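## Task

A lot number is marked on the shelf edge under each foam block. Every foam block whose lot number occurs at least twice anywhere in the storeroom must end up resting on the desk, with nothing sticking out over the desk's edge. Every foam block with a unique lot number stays on the shelf where it started. The robot must not topple or finish leaning.

## Robot and tools

Robot: TidyBot++, a wheeled base (0.54 m long, 0.50 m wide, 0.38 m high) with one seven-joint arm and a two-finger gripper. The shoulder sits 0.12 m ahead of the base centre, 0.68 m up. Cameras: base_camera (fixed on the base) and wrist_camera (looks along the hand). The arm begins folded, hand pointing down. Loose objects may occasionally get nudged by something else.

Frames: all positions in metres. Base frame: origin on the floor below the base centre, x forward, y left, z up. Odometry frame: where the base frame was at scene start; base_odometry reports x, y and heading (rad, left positive, -3.142 to 3.142) there, counted from wheel turns, so slip shows as travel and drift builds up.

move: one action plus optional "cameras" and "blocking". There is a single arm, so every argument is one object or one list.
- base: object with any of translate_m (forward +, -2 to 2 m), strafe_m (left +, -2 to 2 m), rotate_rad (counter-clockwise seen from above +, -6.3 to 6.3 rad). These are offsets from where the base stands when the command starts, along its axes at that moment.
- joints: object of absolute targets by name, in radians: joint_1_rad (any angle; positive turns the arm clockwise from above, opposite to heading), joint_2_rad (-2.249 to 2.249, shoulder, 0 = upper arm vertical), joint_3_rad (any), joint_4_rad (-2.579 to 2.579, elbow, 0 = straight), joint_5_rad (any), joint_6_rad (-2.099 to 2.099, wrist), joint_7_rad (any; 1.57 with the hand down gives fingers opening left/right). Unlimited joints go the short way round; to turn farther send steps under half a turn. gripper_pos is absolute, 0 (open, about 85 mm gap) to 1 (shut); gap roughly 85 x (1 - gripper_pos) mm.
- target: one list of 7 numbers [x, y, z, qw, qx, qy, qz], an absolute hand pose in the base frame, same form as the hand_pose line (point between finger pads; hand z along fingers, fingers close along y). With target, joints may only contain gripper_pos.
- speeds: caps for this action only: translate_m and strafe_m 0.05 to 0.5 m/s (give one of them when both move), rotate_rad 0.1 to 1.57 rad/s.
- cameras: list of base_camera, wrist_camera or all; omitted means all, [] means none.
- blocking: true/omitted waits until everything rests; false returns in about 0.5 s while motion continues.
No action runs past 15 s; a base move times out at 14 s. Unknown keys make a call invalid; values out of range get it refused, and then your later move, wait and finished_scene calls in that reply are skipped. An uncommanded stop has the same effect.

wait(seconds 0 to 10, cameras): lets time pass, returns state and images; "earlier move" shows a non-blocking move's progress. stop(cameras): brakes all running motions, which then report "stopped". zoom_image(camera, region [x0, y0, x1, y1] pixels, top-left origin, at most 504 by 504): closer look at that camera's latest image, useful for reading lot numbers. read_manual(section "licences"): licence texts only. finished_scene(scene): the number of the current scene; ends it for good, so the goal must already hold without the robot.

Result lines: move ("done" or the worst status), base_status, joint_status, hand_status ("done", "moving", "off_target", "contact_stop", "time_out", "not_followed", "stopped", "torque_fault", "limit_stop_at_motor_heat"), joint_positions, hand_pose, hand_target (where the hand would be with joints on target), motor_effort (percent of max, bracket = peak in last action), base_tilt (degrees, forward/right positive), on_its_own, pictures (image order), Motor temperatures, plus warnings such as "joint command not followed" with "cause:", "pose unreachable", ARM HIT, MOTOR HOT, OVER-TEMPERATURE FAULT.

Practical notes:
- After a target reports done the hand is usually within about 3 cm; correct by adding (wanted - hand_pose) to your last target. To keep a loaded hand still, resend hand_target, not hand_pose.
- Unreachable poses wander up to 10 s then time_out. Forward-pointing low poses close to the base go badly and can hit the base. A hand pointing down reaches at most about 0.94 m high, only near the base.
- The arm never avoids obstacles and keeps pushing when blocked. Held loads sag the arm; never command a joint to its current reading while carrying something.
- Gripper 1 squeezes hard (100 to 150 N); "done" at 1 means nothing was caught, "off_target" means something is held. Closed tips reach ~20 mm beyond the hand point.
- Avoid: dropping or releasing moving objects, slamming, hard pushes, large gripper forces (twisting, pulling, gripping hard on something still supported), snagging a raised arm while the base moves (tip-over), reaching far out from the folded pose over furniture, swinging a stretched arm sideways. Backing away or retracting the arm straightens a lean.
- Hitting things hard can cause a torque fault (arm frozen 10 s). Long holds or stretched poses heat motors; at 75 °C the arm goes limp for 30 to 60 s, after which you resend targets.
- Thinking time lets the simulation run; running moves continue meanwhile.

Each tool is called after "Emit:" as name(argument=value, ...) on one line, values as JSON.

## Session

Emit:
move()

Scene clock: 0.00 s.
Motor temperatures (°C): [38 35 31 37 40 37 42]
base_odometry: x=+0.000 y=+0.000 heading=+0.000
base_tilt: forward=-0.4 right=+0.6
base_status: not commanded
joint_positions: joint_1_rad=-0.038 joint_2_rad=-0.374 joint_3_rad=+3.113 joint_4_rad=-2.523 joint_5_rad=-0.004 joint_6_rad=-0.911 joint_7_rad=+1.592 gripper_pos=+0.000
joint_status: not commanded
motor_effort: joint_1_rad=-1 joint_2_rad=-1 joint_3_rad=+1 joint_4_rad=+15 joint_5_rad=+1 joint_6_rad=+1 joint_7_rad=+0
hand_pose: x=+0.2532 y=+0.0103 z=+0.5912 quat_wxyz=(+0.003, +0.998, +0.042, +0.041) (m; base frame)
hand_target: x=+0.2524 y=+0.0102 z=+0.5907 quat_wxyz=(+0.003, +0.998, +0.042, +0.040) (m; base frame)
hand_status: not commanded
pictures: base_camera, wrist_camera
Images, in order (width x height): base_camera 644x364, wrist_camera 644x476.

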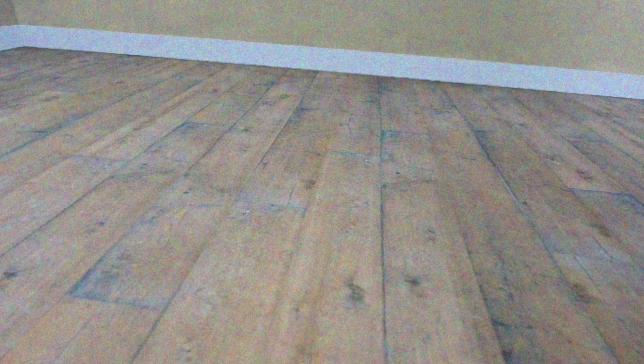

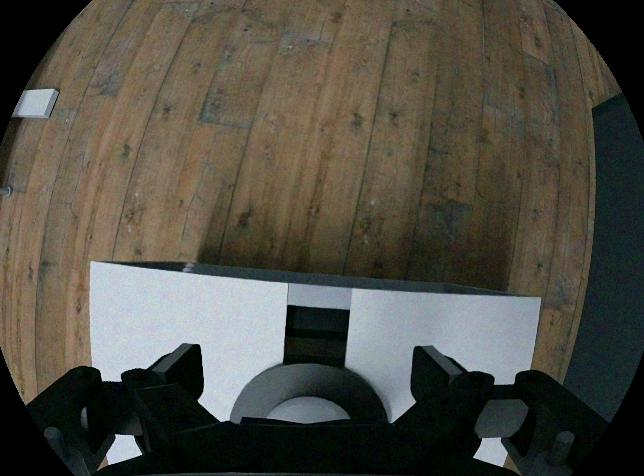

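Emit:
move(joints={"joint_6_rad":0.45})

Emit:
move(joints={"joint_1_rad":1.2})

Emit:
move(joints={"joint_1_rad":-1.2})

Emit:
move(joints={"joint_1_rad":-2.4})

Emit:
move(joints={"joint_1_rad":-3.6})

Scene clock: 2.17 s.
Motor temperatures (°C): [38 35 31 37 40 37 42]
move: done
base_odometry: x=+0.000 y=+0.000 heading=+0.000
base_tilt: forward=-0.4 right=+0.6
base_status: not commanded
joint_positions: joint_1_rad=-0.038 joint_2_rad=-0.374 joint_3_rad=+3.113 joint_4_rad=-2.522 joint_5_rad=-0.004 joint_6_rad=+0.395 joint_7_rad=+1.592 gripper_pos=+0.000
joint_status: all done
motor_effort: joint_1_rad=-1(1) joint_2_rad=-6(6) joint_3_rad=+1(1) joint_4_rad=+19(20) joint_5_rad=+0(1) joint_6_rad=+9(9) joint_7_rad=+0(1)
hand_pose: x=+0.5335 y=+0.0296 z=+0.8452 quat_wxyz=(-0.011, +0.768, +0.034, +0.640) (m; base frame)
hand_target: x=+0.5356 y=+0.0298 z=+0.8606 quat_wxyz=(-0.011, +0.751, +0.034, +0.660) (m; base frame)
hand_status: not commanded
pictures: base_camera, wrist_camera
Images, in order (width x height): base_camera 644x364, wrist_camera 644x476.

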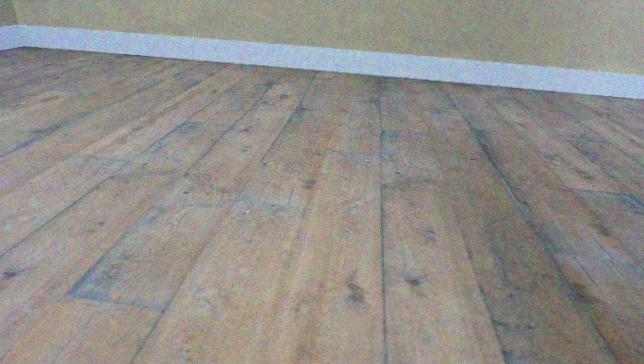

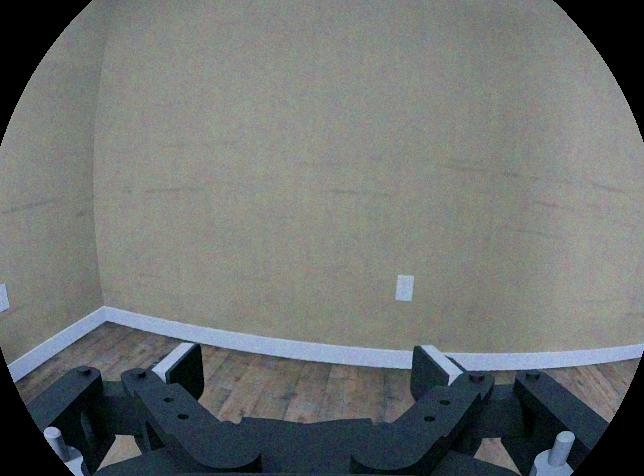

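Scene clock: 4.67 s.
Motor temperatures (°C): [38 35 31 37 40 37 42]
move: done
base_odometry: x=+0.000 y=+0.000 heading=+0.000
base_tilt: forward=-0.4 right=+0.6
base_status: not commanded
joint_positions: joint_1_rad=+1.181 joint_2_rad=-0.374 joint_3_rad=+3.113 joint_4_rad=-2.522 joint_5_rad=-0.004 joint_6_rad=+0.395 joint_7_rad=+1.592 gripper_pos=+0.000
joint_status: all done
motor_effort: joint_1_rad=+0(2) joint_2_rad=-6(7) joint_3_rad=+1(1) joint_4_rad=+20(20) joint_5_rad=+1(1) joint_6_rad=+9(9) joint_7_rad=+0(1)
hand_pose: x=+0.2894 y=-0.3790 z=+0.8453 quat_wxyz=(+0.358, +0.649, -0.412, +0.531) (m; base frame)
hand_target: x=+0.2832 y=-0.3841 z=+0.8606 quat_wxyz=(+0.374, +0.631, -0.408, +0.544) (m; base frame)
hand_status: not commanded
pictures: base_camera, wrist_camera
Images, in order (width x height): base_camera 644x364, wrist_camera 644x476.

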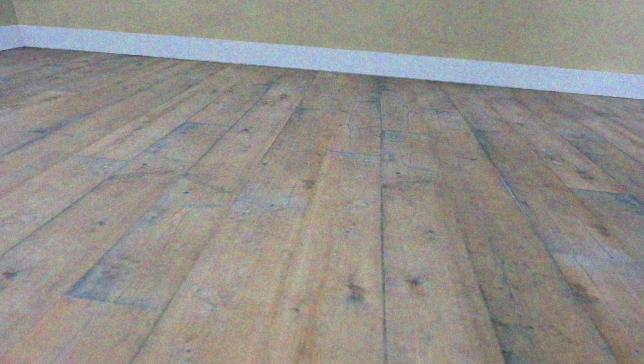

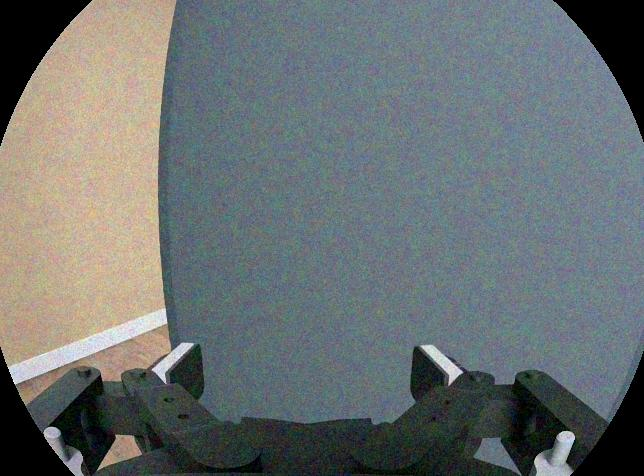

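Scene clock: 8.07 s.
Motor temperatures (°C): [38 35 31 37 40 38 42]
move: done
base_odometry: x=+0.000 y=+0.000 heading=+0.000
base_tilt: forward=-0.3 right=+0.6
base_status: not commanded
joint_positions: joint_1_rad=-1.181 joint_2_rad=-0.374 joint_3_rad=+3.113 joint_4_rad=-2.522 joint_5_rad=-0.004 joint_6_rad=+0.395 joint_7_rad=+1.592 gripper_pos=+0.000
joint_status: all done
motor_effort: joint_1_rad=+0(2) joint_2_rad=-5(6) joint_3_rad=+1(1) joint_4_rad=+19(21) joint_5_rad=+1(1) joint_6_rad=+9(9) joint_7_rad=+0(1)
hand_pose: x=+0.2641 y=+0.3894 z=+0.8453 quat_wxyz=(-0.355, +0.627, +0.444, +0.532) (m; base frame)
hand_target: x=+0.2574 y=+0.3941 z=+0.8606 quat_wxyz=(-0.371, +0.609, +0.440, +0.545) (m; base frame)
hand_status: not commanded
pictures: base_camera, wrist_camera
Images, in order (width x height): base_camera 644x364, wrist_camera 644x476.

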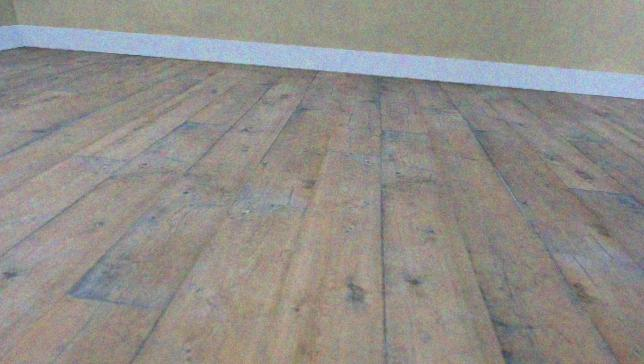

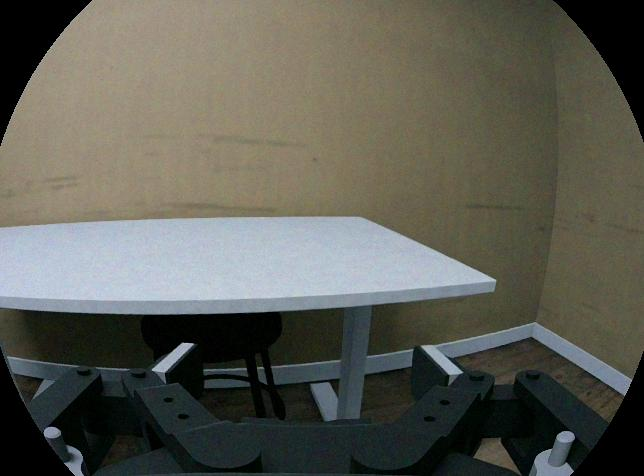

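Scene clock: 10.53 s.
Motor temperatures (°C): [38 35 31 37 40 38 42]
move: done
base_odometry: x=+0.000 y=+0.000 heading=+0.000
base_tilt: forward=-0.3 right=+0.6
base_status: not commanded
joint_positions: joint_1_rad=-2.381 joint_2_rad=-0.374 joint_3_rad=+3.113 joint_4_rad=-2.522 joint_5_rad=-0.004 joint_6_rad=+0.395 joint_7_rad=+1.592 gripper_pos=+0.000
joint_status: all done
motor_effort: joint_1_rad=-1(2) joint_2_rad=-5(7) joint_3_rad=+1(1) joint_4_rad=+19(20) joint_5_rad=+1(1) joint_6_rad=+9(9) joint_7_rad=+0(1)
hand_pose: x=-0.1914 y=+0.2763 z=+0.8453 quat_wxyz=(-0.594, +0.267, +0.721, +0.239) (m; base frame)
hand_target: x=-0.1982 y=+0.2718 z=+0.8606 quat_wxyz=(-0.614, +0.254, +0.707, +0.240) (m; base frame)
hand_status: not commanded
pictures: base_camera, wrist_camera
Images, in order (width x height): base_camera 644x364, wrist_camera 644x476.

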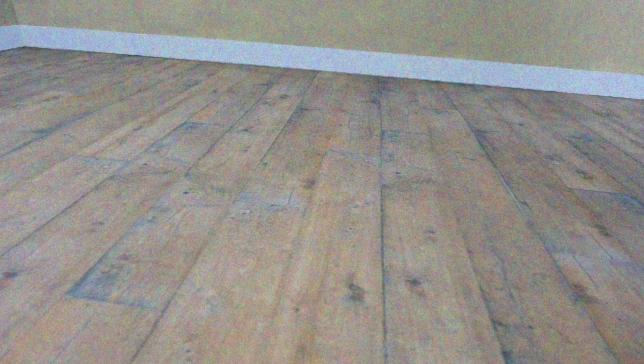

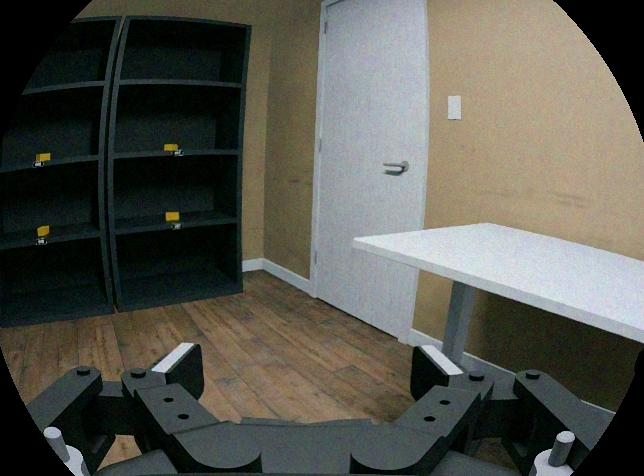

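Scene clock: 13.00 s.
Motor temperatures (°C): [38 35 31 37 40 38 42]
move: done
base_odometry: x=+0.000 y=+0.000 heading=+0.000
base_tilt: forward=-0.3 right=+0.6
base_status: not commanded
joint_positions: joint_1_rad=-3.581 joint_2_rad=-0.374 joint_3_rad=+3.113 joint_4_rad=-2.522 joint_5_rad=-0.004 joint_6_rad=+0.395 joint_7_rad=+1.592 gripper_pos=+0.000
joint_status: all done
motor_effort: joint_1_rad=+0(2) joint_2_rad=-6(7) joint_3_rad=+1(1) joint_4_rad=+20(20) joint_5_rad=+1(1) joint_6_rad=+8(9) joint_7_rad=+0(1)
hand_pose: x=-0.2510 y=-0.1892 z=+0.8454 quat_wxyz=(-0.625, -0.187, +0.745, -0.138) (m; base frame)
hand_target: x=-0.2492 y=-0.1972 z=+0.8606 quat_wxyz=(-0.643, -0.190, +0.727, -0.148) (m; base frame)
hand_status: not commanded
pictures: base_camera, wrist_camera
Images, in order (width x height): base_camera 644x364, wrist_camera 644x476.

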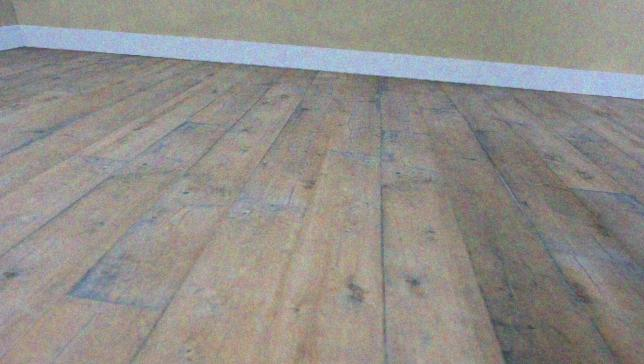

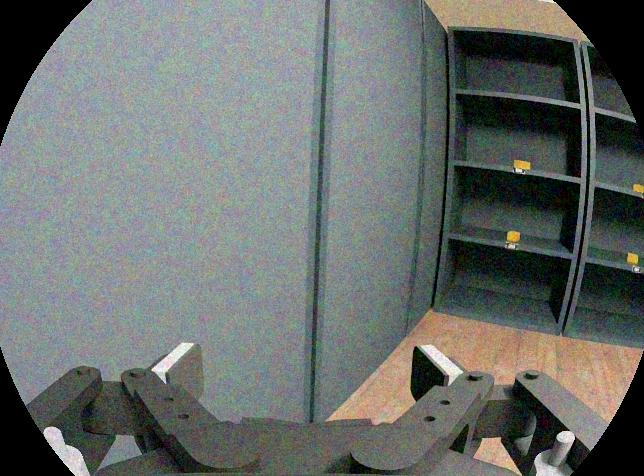

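Emit:
move(base={"rotate_rad":3.14}, joints={"joint_1_rad":0})

Emit:
move(base={"translate_m":0.6,"strafe_m":-0.3})

Scene clock: 16.83 s.
Motor temperatures (°C): [38 35 31 37 40 38 42]
move: done
base_odometry: x=+0.000 y=+0.000 heading=+3.139
base_tilt: forward=-0.3 right=+0.6
base_status: done
joint_positions: joint_1_rad=-6.264 joint_2_rad=-0.374 joint_3_rad=+3.113 joint_4_rad=-2.522 joint_5_rad=-0.004 joint_6_rad=+0.397 joint_7_rad=+1.592 gripper_pos=+0.000
joint_status: all done
motor_effort: joint_1_rad=-1(2) joint_2_rad=-6(7) joint_3_rad=+1(2) joint_4_rad=+19(20) joint_5_rad=+1(1) joint_6_rad=+9(9) joint_7_rad=+0(1)
hand_pose: x=+0.5346 y=+0.0056 z=+0.8459 quat_wxyz=(-0.008, -0.768, -0.012, -0.640) (m; base frame)
hand_target: x=+0.5364 y=+0.0139 z=+0.8606 quat_wxyz=(-0.001, -0.751, -0.019, -0.660) (m; base frame)
hand_status: not commanded
pictures: base_camera, wrist_camera
Images, in order (width x height): base_camera 644x364, wrist_camera 644x476.

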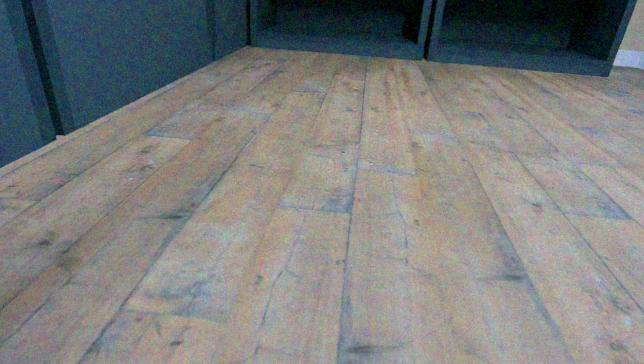

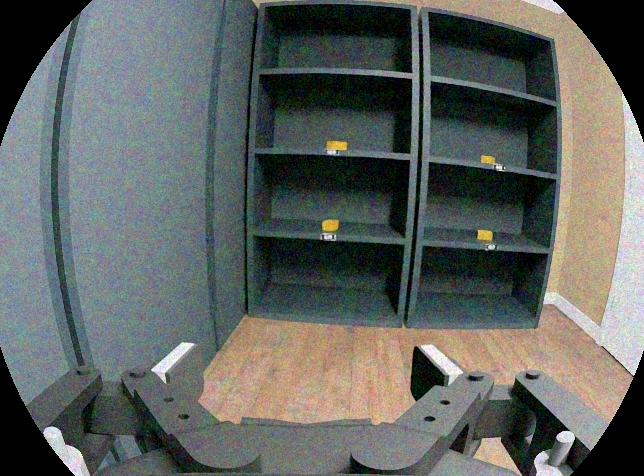

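Scene clock: 19.43 s.
Motor temperatures (°C): [38 35 31 37 40 38 42]
move: done
base_odometry: x=-0.599 y=+0.301 heading=+3.140
base_tilt: forward=-0.3 right=+0.6
base_status: done
joint_positions: joint_1_rad=-6.265 joint_2_rad=-0.375 joint_3_rad=+3.113 joint_4_rad=-2.522 joint_5_rad=-0.004 joint_6_rad=+0.398 joint_7_rad=+1.592 gripper_pos=+0.000
joint_status: not commanded
motor_effort: joint_1_rad=-1(1) joint_2_rad=-6(8) joint_3_rad=+1(1) joint_4_rad=+20(21) joint_5_rad=+1(1) joint_6_rad=+8(9) joint_7_rad=+0(1)
hand_pose: x=+0.5345 y=+0.0063 z=+0.8466 quat_wxyz=(-0.007, -0.767, -0.013, -0.641) (m; base frame)
hand_target: x=+0.5364 y=+0.0139 z=+0.8606 quat_wxyz=(-0.001, -0.751, -0.019, -0.660) (m; base frame)
hand_status: not commanded
pictures: base_camera, wrist_camera
Images, in order (width x height): base_camera 644x364, wrist_camera 644x476.

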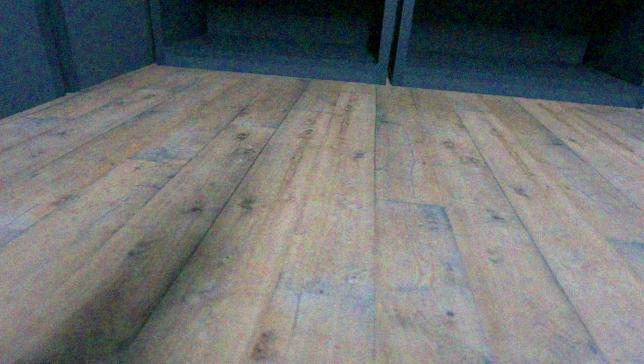

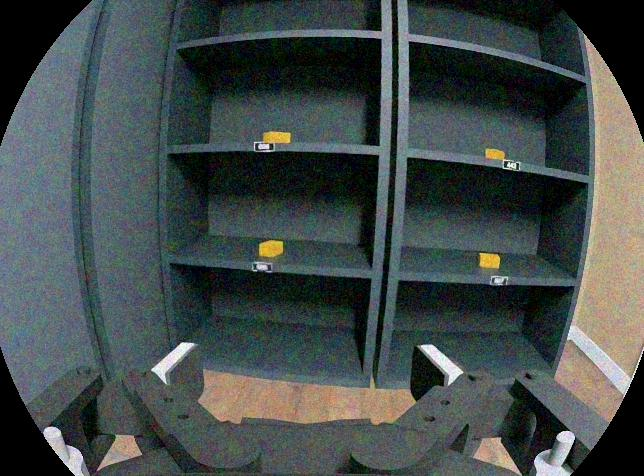

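Emit:
zoom_image(camera="wrist_camera", region=[240, 125, 310, 165])

Emit:
zoom_image(camera="wrist_camera", region=[235, 235, 305, 280])

Emit:
zoom_image(camera="wrist_camera", region=[475, 140, 545, 180])

Emit:
zoom_image(camera="wrist_camera", region=[465, 245, 535, 295])

Scaled by 7.200.

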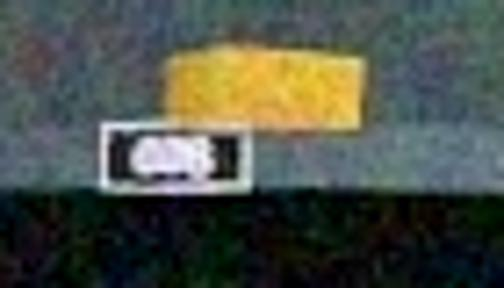

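Scaled by 7.200.

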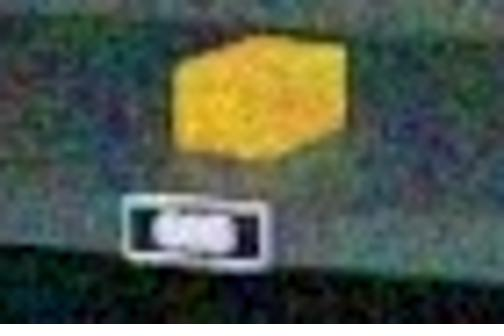

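Scaled by 7.200.

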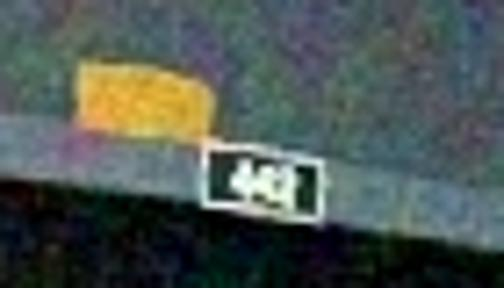

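Scaled by 7.200.

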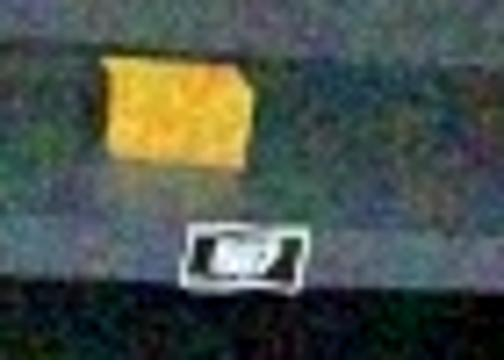

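Emit:
move(base={"translate_m":0.5})

Emit:
zoom_image(camera="wrist_camera", region=[150, 80, 290, 160])

Emit:
zoom_image(camera="wrist_camera", region=[150, 240, 290, 340])

Emit:
zoom_image(camera="wrist_camera", region=[490, 100, 630, 180])

Emit:
zoom_image(camera="wrist_camera", region=[490, 240, 630, 340])

Scene clock: 22.27 s.
Motor temperatures (°C): [38 35 31 37 40 38 42]
move: done
base_odometry: x=-1.100 y=+0.302 heading=+3.139
base_tilt: forward=-0.3 right=+0.6
base_status: done
joint_positions: joint_1_rad=-6.266 joint_2_rad=-0.373 joint_3_rad=+3.113 joint_4_rad=-2.522 joint_5_rad=-0.004 joint_6_rad=+0.399 joint_7_rad=+1.592 gripper_pos=+0.000
joint_status: not commanded
motor_effort: joint_1_rad=-1(1) joint_2_rad=-5(10) joint_3_rad=+1(1) joint_4_rad=+20(21) joint_5_rad=+1(1) joint_6_rad=+9(9) joint_7_rad=+0(1)
hand_pose: x=+0.5349 y=+0.0064 z=+0.8461 quat_wxyz=(-0.007, -0.768, -0.013, -0.641) (m; base frame)
hand_target: x=+0.5364 y=+0.0139 z=+0.8606 quat_wxyz=(-0.001, -0.751, -0.019, -0.660) (m; base frame)
hand_status: not commanded
pictures: base_camera, wrist_camera
Images, in order (width x height): base_camera 644x364, wrist_camera 644x476.

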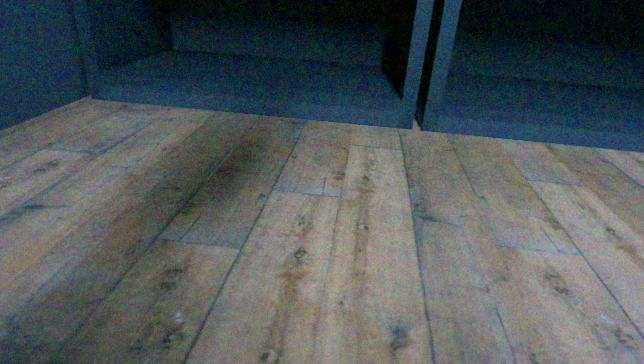

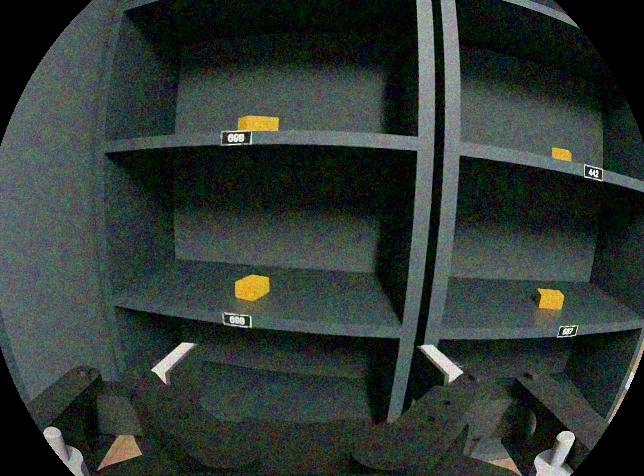

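Scaled by 3.600.

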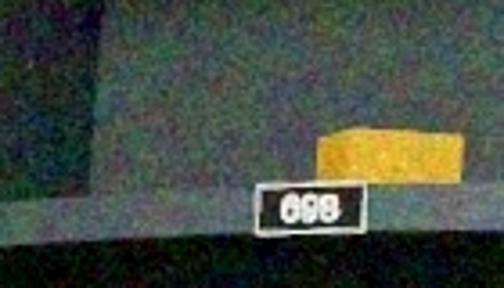

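Scaled by 3.600.

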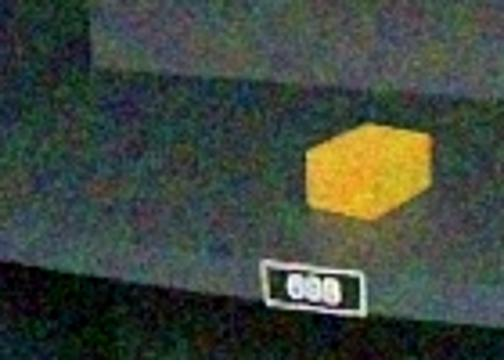

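Scaled by 3.600.

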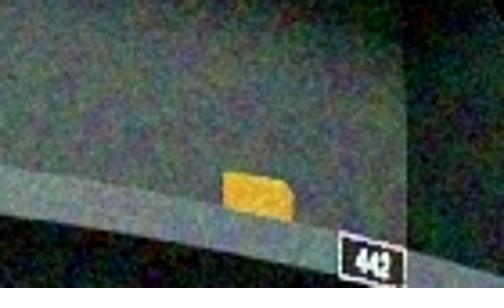

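Scaled by 3.600.

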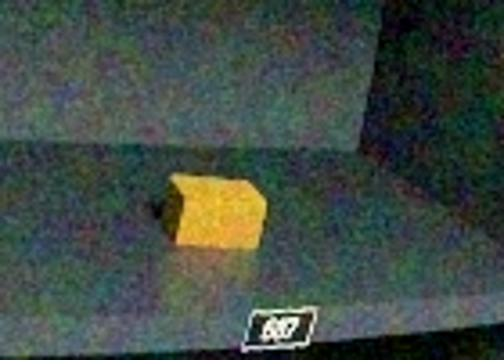

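Emit:
move(base={"translate_m":0.25,"strafe_m":0.15})

Emit:
zoom_image(camera="wrist_camera", region=[180, 90, 360, 170])

Emit:
zoom_image(camera="wrist_camera", region=[180, 280, 360, 400])

Emit:
move(base={"strafe_m":-0.85})

Emit:
zoom_image(camera="wrist_camera", region=[250, 80, 430, 190])

Emit:
zoom_image(camera="wrist_camera", region=[250, 280, 430, 400])

Scene clock: 24.43 s.
Motor temperatures (°C): [38 35 31 37 40 38 42]
move: done
base_odometry: x=-1.350 y=+0.153 heading=+3.139
base_tilt: forward=-0.3 right=+0.6
base_status: done
joint_positions: joint_1_rad=-6.266 joint_2_rad=-0.372 joint_3_rad=+3.113 joint_4_rad=-2.522 joint_5_rad=-0.004 joint_6_rad=+0.399 joint_7_rad=+1.592 gripper_pos=+0.000
joint_status: not commanded
motor_effort: joint_1_rad=-1(1) joint_2_rad=-6(9) joint_3_rad=+1(2) joint_4_rad=+19(21) joint_5_rad=+1(1) joint_6_rad=+8(9) joint_7_rad=+0(1)
hand_pose: x=+0.5350 y=+0.0066 z=+0.8459 quat_wxyz=(-0.007, -0.768, -0.013, -0.641) (m; base frame)
hand_target: x=+0.5364 y=+0.0139 z=+0.8606 quat_wxyz=(-0.001, -0.751, -0.019, -0.660) (m; base frame)
hand_status: not commanded
pictures: base_camera, wrist_camera
Images, in order (width x height): base_camera 644x364, wrist_camera 644x476.

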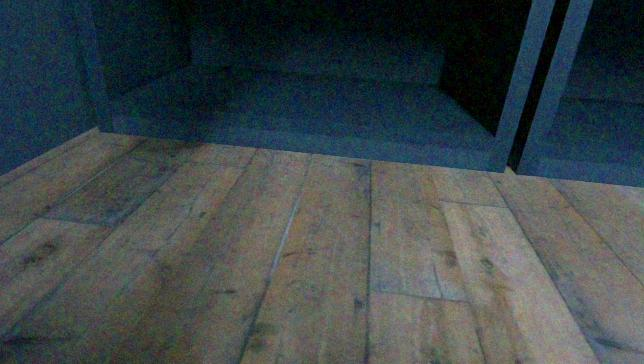

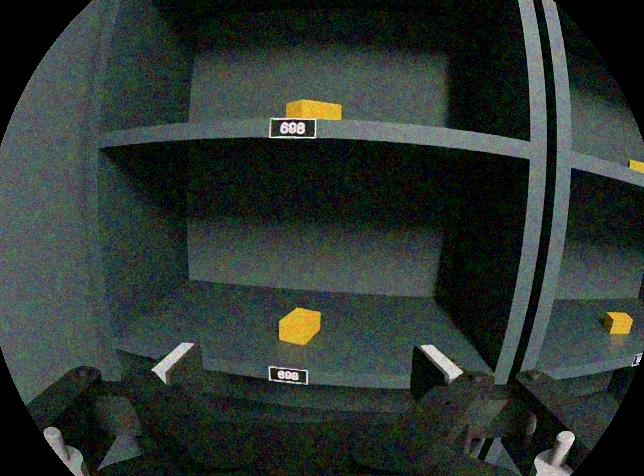

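Scaled by 2.800.

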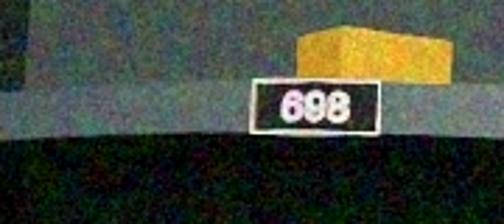

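Scaled by 2.800.

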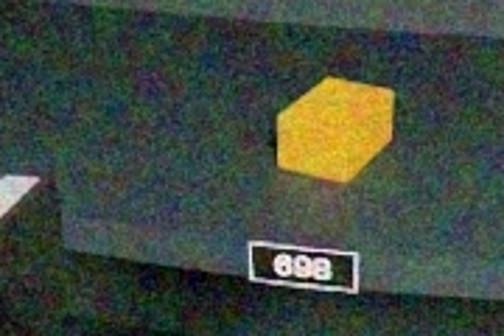

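Scene clock: 27.50 s.
Motor temperatures (°C): [38 35 31 37 40 38 42]
move: done
base_odometry: x=-1.348 y=+1.003 heading=+3.139
base_tilt: forward=-0.3 right=+0.6
base_status: done
joint_positions: joint_1_rad=-6.267 joint_2_rad=-0.372 joint_3_rad=+3.113 joint_4_rad=-2.522 joint_5_rad=-0.004 joint_6_rad=+0.400 joint_7_rad=+1.592 gripper_pos=+0.000
joint_status: not commanded
motor_effort: joint_1_rad=-1(1) joint_2_rad=-5(8) joint_3_rad=+1(2) joint_4_rad=+20(21) joint_5_rad=+1(1) joint_6_rad=+8(10) joint_7_rad=+0(1)
hand_pose: x=+0.5351 y=+0.0069 z=+0.8461 quat_wxyz=(-0.007, -0.767, -0.013, -0.641) (m; base frame)
hand_target: x=+0.5364 y=+0.0139 z=+0.8606 quat_wxyz=(-0.001, -0.751, -0.019, -0.660) (m; base frame)
hand_status: not commanded
pictures: base_camera, wrist_camera
Images, in order (width x height): base_camera 644x364, wrist_camera 644x476.

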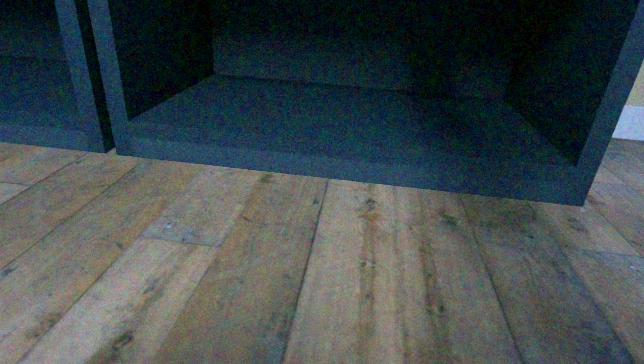

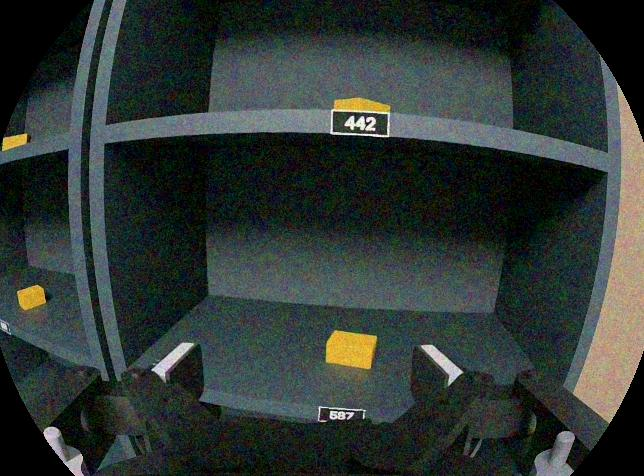

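Scaled by 2.800.

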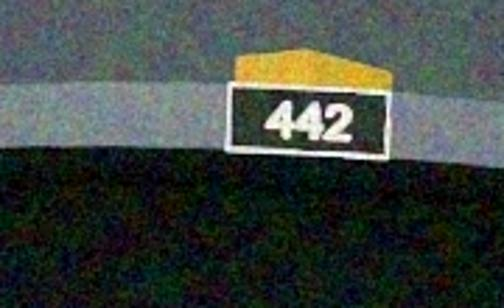

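Scaled by 2.800.

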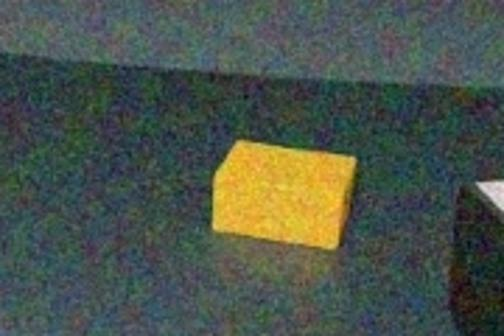

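Emit:
move(base={"translate_m":-2.0,"strafe_m":0.8}, cameras=[])

Emit:
move(base={"rotate_rad":2.5})

Emit:
move(base={"rotate_rad":-0.93})

Scene clock: 37.10 s.
Motor temperatures (°C): [38 35 31 37 40 38 42]
move: time_out
base_odometry: x=-0.687 y=+0.737 heading=-3.109
base_tilt: forward=-0.3 right=+0.6
base_status: translate_m time_out (by the wheels' count: -0.661 of -2.000); strafe_m time_out (by the wheels' count: +0.264 of +0.800)
joint_positions: joint_1_rad=-6.280 joint_2_rad=-0.377 joint_3_rad=+3.108 joint_4_rad=-2.520 joint_5_rad=-0.004 joint_6_rad=+0.414 joint_7_rad=+1.592 gripper_pos=+0.000
joint_status: not commanded
motor_effort: joint_1_rad=+0(9) joint_2_rad=-7(19) joint_3_rad=+1(15) joint_4_rad=+19(27) joint_5_rad=+1(5) joint_6_rad=+9(11) joint_7_rad=+0(1)
hand_pose: x=+0.5352 y=+0.0146 z=+0.8539 quat_wxyz=(-0.002, -0.760, -0.021, -0.649) (m; base frame)
hand_target: x=+0.5364 y=+0.0139 z=+0.8606 quat_wxyz=(-0.001, -0.751, -0.019, -0.660) (m; base frame)
hand_status: not commanded
pictures: none
No camera images: "cameras" was empty.

not run: a stop that you did not command came earlier in this reply.

not run: a stop that you did not command came earlier in this reply.

Emit:
move(base={"translate_m":0.1})

Emit:
move(base={"strafe_m":0.74}, cameras=[])

Emit:
move(base={"translate_m":-1.7}, cameras=[])

Emit:
move(base={"rotate_rad":1.57})

Scene clock: 38.53 s.
Motor temperatures (°C): [38 35 31 37 40 38 42]
move: done
base_odometry: x=-0.787 y=+0.734 heading=-3.109
base_tilt: forward=-0.3 right=+0.6
base_status: done
joint_positions: joint_1_rad=-6.280 joint_2_rad=-0.376 joint_3_rad=+3.108 joint_4_rad=-2.520 joint_5_rad=-0.004 joint_6_rad=+0.414 joint_7_rad=+1.592 gripper_pos=+0.000
joint_status: not commanded
motor_effort: joint_1_rad=+0(1) joint_2_rad=-5(9) joint_3_rad=+1(2) joint_4_rad=+19(21) joint_5_rad=+1(1) joint_6_rad=+8(10) joint_7_rad=+0(1)
hand_pose: x=+0.5355 y=+0.0146 z=+0.8532 quat_wxyz=(-0.002, -0.761, -0.021, -0.649) (m; base frame)
hand_target: x=+0.5364 y=+0.0139 z=+0.8606 quat_wxyz=(-0.001, -0.751, -0.019, -0.660) (m; base frame)
hand_status: not commanded
pictures: base_camera, wrist_camera
Images, in order (width x height): base_camera 644x364, wrist_camera 644x476.

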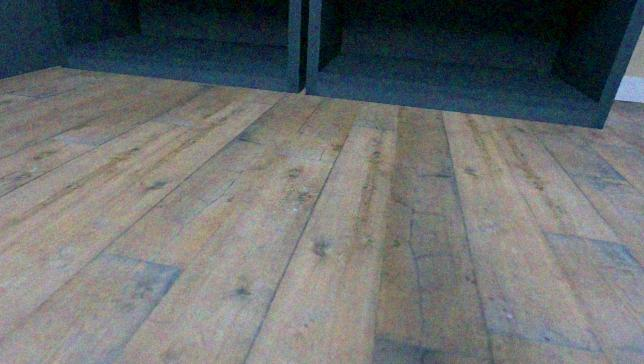

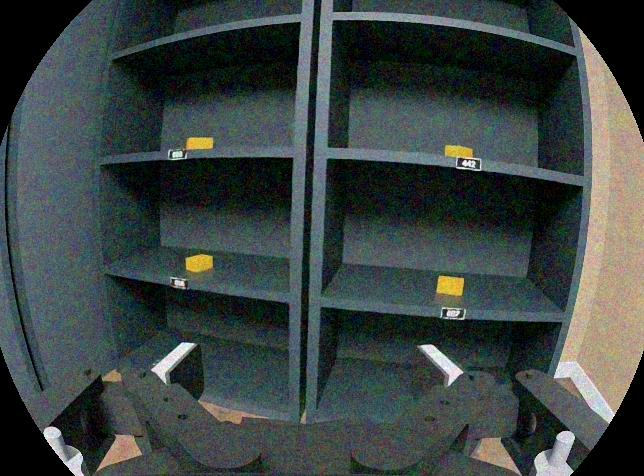

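Scene clock: 41.40 s.
Motor temperatures (°C): [38 35 31 37 40 38 42]
move: done
base_odometry: x=-0.763 y=-0.006 heading=-3.109
base_tilt: forward=-0.4 right=+0.6
base_status: done
joint_positions: joint_1_rad=-6.280 joint_2_rad=-0.376 joint_3_rad=+3.109 joint_4_rad=-2.520 joint_5_rad=-0.004 joint_6_rad=+0.414 joint_7_rad=+1.592 gripper_pos=+0.000
joint_status: not commanded
motor_effort: joint_1_rad=+0(2) joint_2_rad=-6(7) joint_3_rad=+1(2) joint_4_rad=+20(20) joint_5_rad=+1(1) joint_6_rad=+9(9) joint_7_rad=+0(1)
hand_pose: x=+0.5355 y=+0.0144 z=+0.8532 quat_wxyz=(-0.002, -0.761, -0.021, -0.649) (m; base frame)
hand_target: x=+0.5364 y=+0.0139 z=+0.8606 quat_wxyz=(-0.001, -0.751, -0.019, -0.660) (m; base frame)
hand_status: not commanded
pictures: none
No camera images: "cameras" was empty.

Scene clock: 46.17 s.
Motor temperatures (°C): [38 35 31 37 40 38 42]
move: done
base_odometry: x=+0.936 y=+0.049 heading=-3.109
base_tilt: forward=-0.4 right=+0.6
base_status: done
joint_positions: joint_1_rad=-6.280 joint_2_rad=-0.375 joint_3_rad=+3.109 joint_4_rad=-2.520 joint_5_rad=-0.004 joint_6_rad=+0.414 joint_7_rad=+1.592 gripper_pos=+0.000
joint_status: not commanded
motor_effort: joint_1_rad=+0(1) joint_2_rad=-6(8) joint_3_rad=+0(1) joint_4_rad=+21(21) joint_5_rad=+1(1) joint_6_rad=+8(9) joint_7_rad=+0(1)
hand_pose: x=+0.5356 y=+0.0144 z=+0.8531 quat_wxyz=(-0.002, -0.761, -0.021, -0.649) (m; base frame)
hand_target: x=+0.5364 y=+0.0139 z=+0.8606 quat_wxyz=(-0.001, -0.751, -0.019, -0.660) (m; base frame)
hand_status: not commanded
pictures: none
No camera images: "cameras" was empty.

Scene clock: 48.47 s.
Motor temperatures (°C): [38 35 31 37 40 38 42]
move: done
base_odometry: x=+0.936 y=+0.049 heading=-1.540
base_tilt: forward=-0.3 right=+0.6
base_status: done
joint_positions: joint_1_rad=-6.280 joint_2_rad=-0.375 joint_3_rad=+3.109 joint_4_rad=-2.520 joint_5_rad=-0.004 joint_6_rad=+0.414 joint_7_rad=+1.592 gripper_pos=+0.000
joint_status: not commanded
motor_effort: joint_1_rad=-1(1) joint_2_rad=-5(7) joint_3_rad=+1(2) joint_4_rad=+20(20) joint_5_rad=+1(1) joint_6_rad=+9(10) joint_7_rad=+0(1)
hand_pose: x=+0.5356 y=+0.0144 z=+0.8531 quat_wxyz=(-0.002, -0.761, -0.020, -0.649) (m; base frame)
hand_target: x=+0.5364 y=+0.0139 z=+0.8606 quat_wxyz=(-0.001, -0.751, -0.019, -0.660) (m; base frame)
hand_status: not commanded
pictures: base_camera, wrist_camera
Images, in order (width x height): base_camera 644x364, wrist_camera 644x476.

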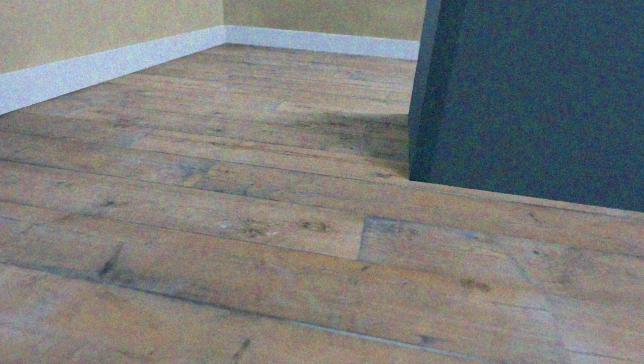

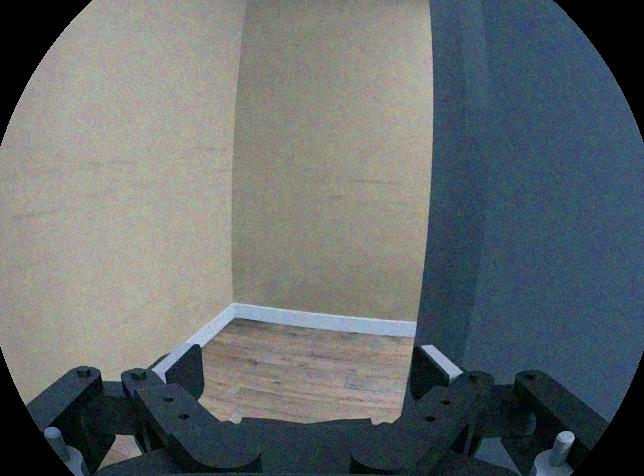

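Emit:
move(base={"strafe_m":0.35})

Emit:
move(base={"translate_m":1.3})

Emit:
move(joints={"joint_1_rad":1.3})

Scene clock: 50.80 s.
Motor temperatures (°C): [38 35 31 37 40 38 42]
move: done
base_odometry: x=+1.286 y=+0.060 heading=-1.539
base_tilt: forward=-0.4 right=+0.6
base_status: done
joint_positions: joint_1_rad=-6.280 joint_2_rad=-0.375 joint_3_rad=+3.109 joint_4_rad=-2.520 joint_5_rad=-0.004 joint_6_rad=+0.414 joint_7_rad=+1.592 gripper_pos=+0.000
joint_status: not commanded
motor_effort: joint_1_rad=+0(1) joint_2_rad=-6(6) joint_3_rad=+1(3) joint_4_rad=+20(20) joint_5_rad=+1(1) joint_6_rad=+9(10) joint_7_rad=+0(1)
hand_pose: x=+0.5356 y=+0.0143 z=+0.8531 quat_wxyz=(-0.002, -0.761, -0.020, -0.649) (m; base frame)
hand_target: x=+0.5364 y=+0.0139 z=+0.8606 quat_wxyz=(-0.001, -0.751, -0.019, -0.660) (m; base frame)
hand_status: not commanded
pictures: base_camera, wrist_camera
Images, in order (width x height): base_camera 644x364, wrist_camera 644x476.

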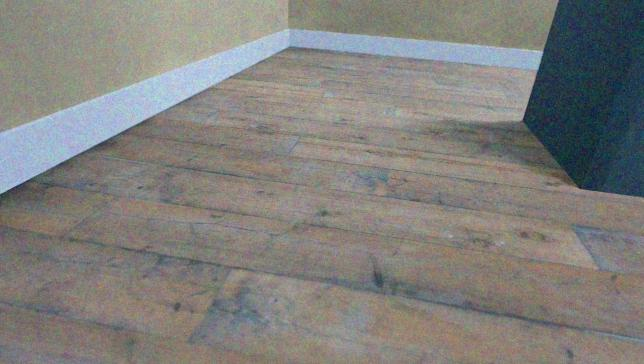

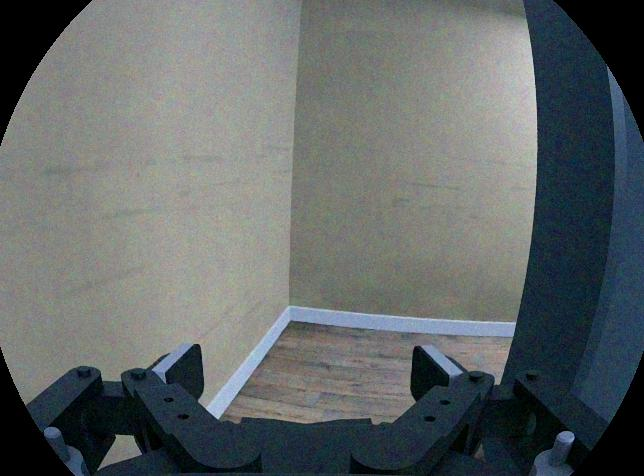

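Scene clock: 54.77 s.
Motor temperatures (°C): [38 35 31 37 40 38 42]
move: done
base_odometry: x=+1.327 y=-1.239 heading=-1.538
base_tilt: forward=-0.3 right=+0.6
base_status: done
joint_positions: joint_1_rad=-6.280 joint_2_rad=-0.376 joint_3_rad=+3.109 joint_4_rad=-2.520 joint_5_rad=-0.004 joint_6_rad=+0.414 joint_7_rad=+1.592 gripper_pos=+0.000
joint_status: not commanded
motor_effort: joint_1_rad=+0(1) joint_2_rad=-6(8) joint_3_rad=+1(1) joint_4_rad=+20(21) joint_5_rad=+1(1) joint_6_rad=+8(10) joint_7_rad=+0(1)
hand_pose: x=+0.5355 y=+0.0143 z=+0.8533 quat_wxyz=(-0.002, -0.761, -0.020, -0.649) (m; base frame)
hand_target: x=+0.5364 y=+0.0139 z=+0.8606 quat_wxyz=(-0.001, -0.751, -0.019, -0.660) (m; base frame)
hand_status: not commanded
pictures: base_camera, wrist_camera
Images, in order (width x height): base_camera 644x364, wrist_camera 644x476.

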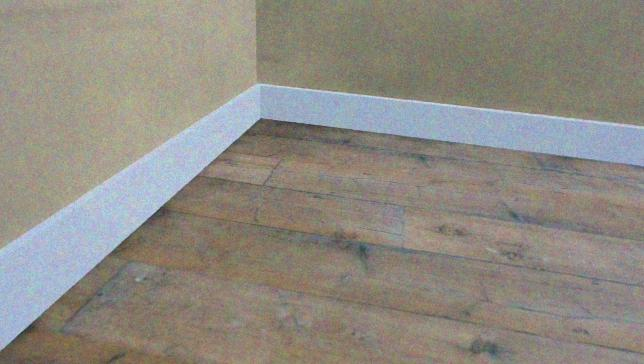

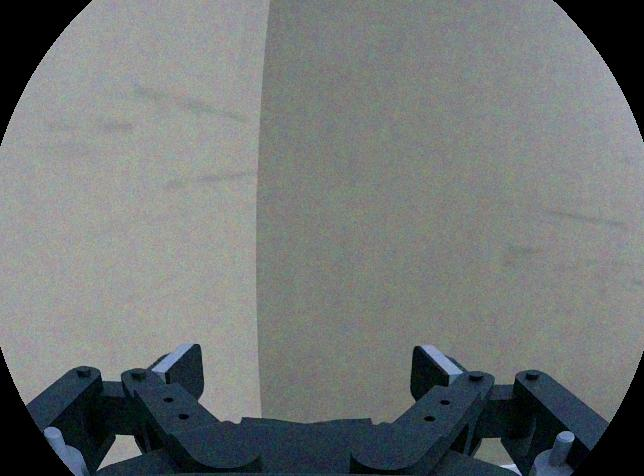

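Scene clock: 57.33 s.
Motor temperatures (°C): [38 35 31 37 40 38 42]
move: done
base_odometry: x=+1.327 y=-1.239 heading=-1.538
base_tilt: forward=-0.3 right=+0.6
base_status: not commanded
joint_positions: joint_1_rad=-5.002 joint_2_rad=-0.376 joint_3_rad=+3.109 joint_4_rad=-2.520 joint_5_rad=-0.004 joint_6_rad=+0.414 joint_7_rad=+1.592 gripper_pos=+0.000
joint_status: all done
motor_effort: joint_1_rad=-1(2) joint_2_rad=-5(7) joint_3_rad=+1(1) joint_4_rad=+19(21) joint_5_rad=+1(1) joint_6_rad=+9(9) joint_7_rad=+0(1)
hand_pose: x=+0.2528 y=-0.3947 z=+0.8533 quat_wxyz=(-0.389, -0.623, +0.437, -0.519) (m; base frame)
hand_target: x=+0.2440 y=-0.3985 z=+0.8606 quat_wxyz=(-0.400, -0.610, +0.439, -0.524) (m; base frame)
hand_status: not commanded
pictures: base_camera, wrist_camera
Images, in order (width x height): base_camera 644x364, wrist_camera 644x476.

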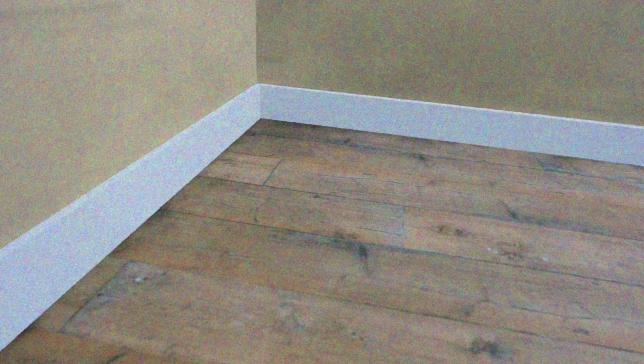

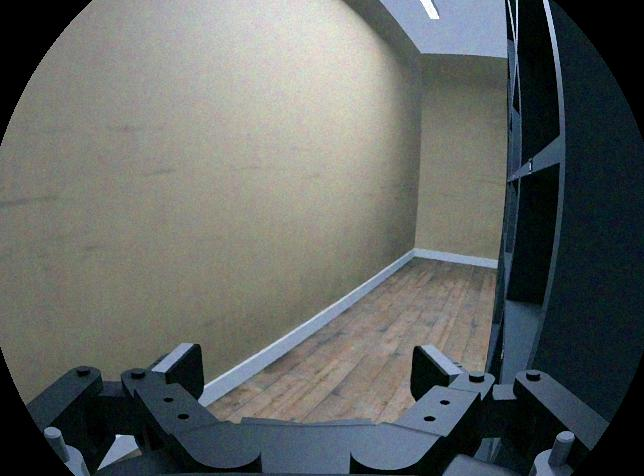

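Emit:
move(base={"translate_m":0.62}, cameras=[])

Emit:
move(base={"rotate_rad":-1.6}, joints={"joint_1_rad":1.57})

Emit:
move(base={"translate_m":0.8})

Scene clock: 62.50 s.
Motor temperatures (°C): [38 35 31 37 40 38 42]
move: time_out
base_odometry: x=+1.347 y=-1.856 heading=-1.542
base_tilt: forward=-0.3 right=+0.6
base_status: translate_m time_out (by the wheels' count: +0.617 of +0.620)
joint_positions: joint_1_rad=-4.999 joint_2_rad=-0.377 joint_3_rad=+3.108 joint_4_rad=-2.520 joint_5_rad=-0.004 joint_6_rad=+0.414 joint_7_rad=+1.592 gripper_pos=+0.000
joint_status: not commanded
motor_effort: joint_1_rad=+0(2) joint_2_rad=-5(11) joint_3_rad=+1(4) joint_4_rad=+20(21) joint_5_rad=+1(1) joint_6_rad=+9(10) joint_7_rad=+0(1)
hand_pose: x=+0.2519 y=-0.3947 z=+0.8538 quat_wxyz=(-0.389, -0.622, +0.438, -0.519) (m; base frame)
hand_target: x=+0.2440 y=-0.3985 z=+0.8606 quat_wxyz=(-0.400, -0.610, +0.439, -0.524) (m; base frame)
hand_status: not commanded
pictures: none
No camera images: "cameras" was empty.

not run: a stop that you did not command came earlier in this reply.

not run: a stop that you did not command came earlier in this reply.

Emit:
move(base={"translate_m":-0.14}, cameras=[])

Emit:
move(base={"rotate_rad":-1.6}, joints={"joint_1_rad":1.57})

Emit:
move(base={"translate_m":0.9})

Scene clock: 64.30 s.
Motor temperatures (°C): [38 35 31 37 40 38 42]
move: done
base_odometry: x=+1.343 y=-1.716 heading=-1.540
base_tilt: forward=-0.4 right=+0.6
base_status: done
joint_positions: joint_1_rad=-4.998 joint_2_rad=-0.377 joint_3_rad=+3.109 joint_4_rad=-2.520 joint_5_rad=-0.004 joint_6_rad=+0.414 joint_7_rad=+1.592 gripper_pos=+0.000
joint_status: not commanded
motor_effort: joint_1_rad=+0(1) joint_2_rad=-6(7) joint_3_rad=+0(2) joint_4_rad=+20(20) joint_5_rad=+1(1) joint_6_rad=+8(9) joint_7_rad=+0(1)
hand_pose: x=+0.2514 y=-0.3949 z=+0.8538 quat_wxyz=(-0.390, -0.622, +0.438, -0.519) (m; base frame)
hand_target: x=+0.2440 y=-0.3985 z=+0.8606 quat_wxyz=(-0.400, -0.610, +0.439, -0.524) (m; base frame)
hand_status: not commanded
pictures: none
No camera images: "cameras" was empty.

Scene clock: 69.10 s.
Motor temperatures (°C): [38 35 31 37 40 38 42]
move: time_out
base_odometry: x=+1.340 y=-1.718 heading=-2.095
base_tilt: forward=-0.4 right=+0.6
base_status: rotate_rad time_out (by the wheels' count: -0.555 of -1.600)
joint_positions: joint_1_rad=-4.720 joint_2_rad=-0.373 joint_3_rad=+3.116 joint_4_rad=-2.518 joint_5_rad=-0.004 joint_6_rad=+0.415 joint_7_rad=+1.592 gripper_pos=+0.000
joint_status: all done
motor_effort: joint_1_rad=+0(6) joint_2_rad=-6(17) joint_3_rad=+1(5) joint_4_rad=+20(22) joint_5_rad=+1(2) joint_6_rad=+8(9) joint_7_rad=-1(1)
hand_pose: x=+0.1348 y=-0.4174 z=+0.8530 quat_wxyz=(-0.458, -0.553, +0.523, -0.459) (m; base frame)
hand_target: x=+0.1332 y=-0.4174 z=+0.8606 quat_wxyz=(-0.467, -0.545, +0.517, -0.466) (m; base frame)
hand_status: not commanded
pictures: base_camera, wrist_camera
Images, in order (width x height): base_camera 644x364, wrist_camera 644x476.

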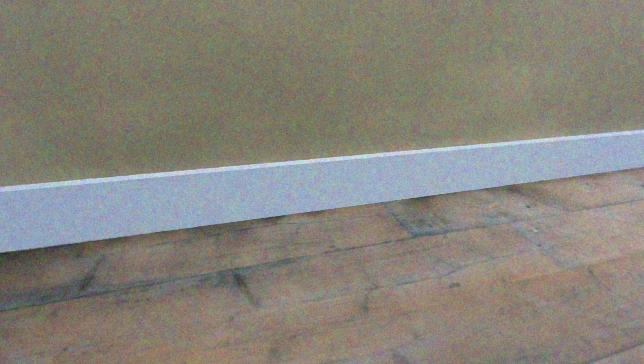

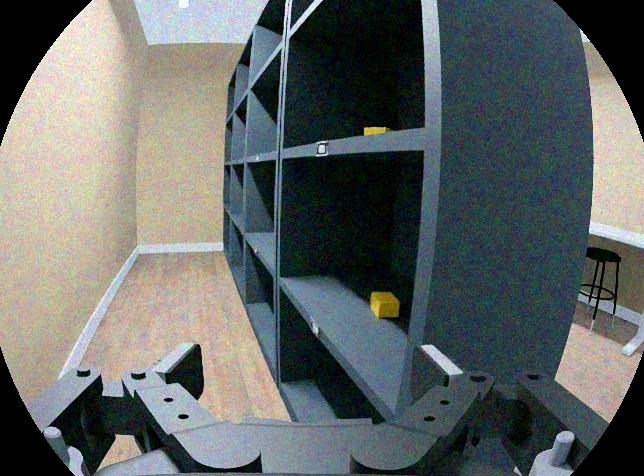

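not run: a stop that you did not command came earlier in this reply.


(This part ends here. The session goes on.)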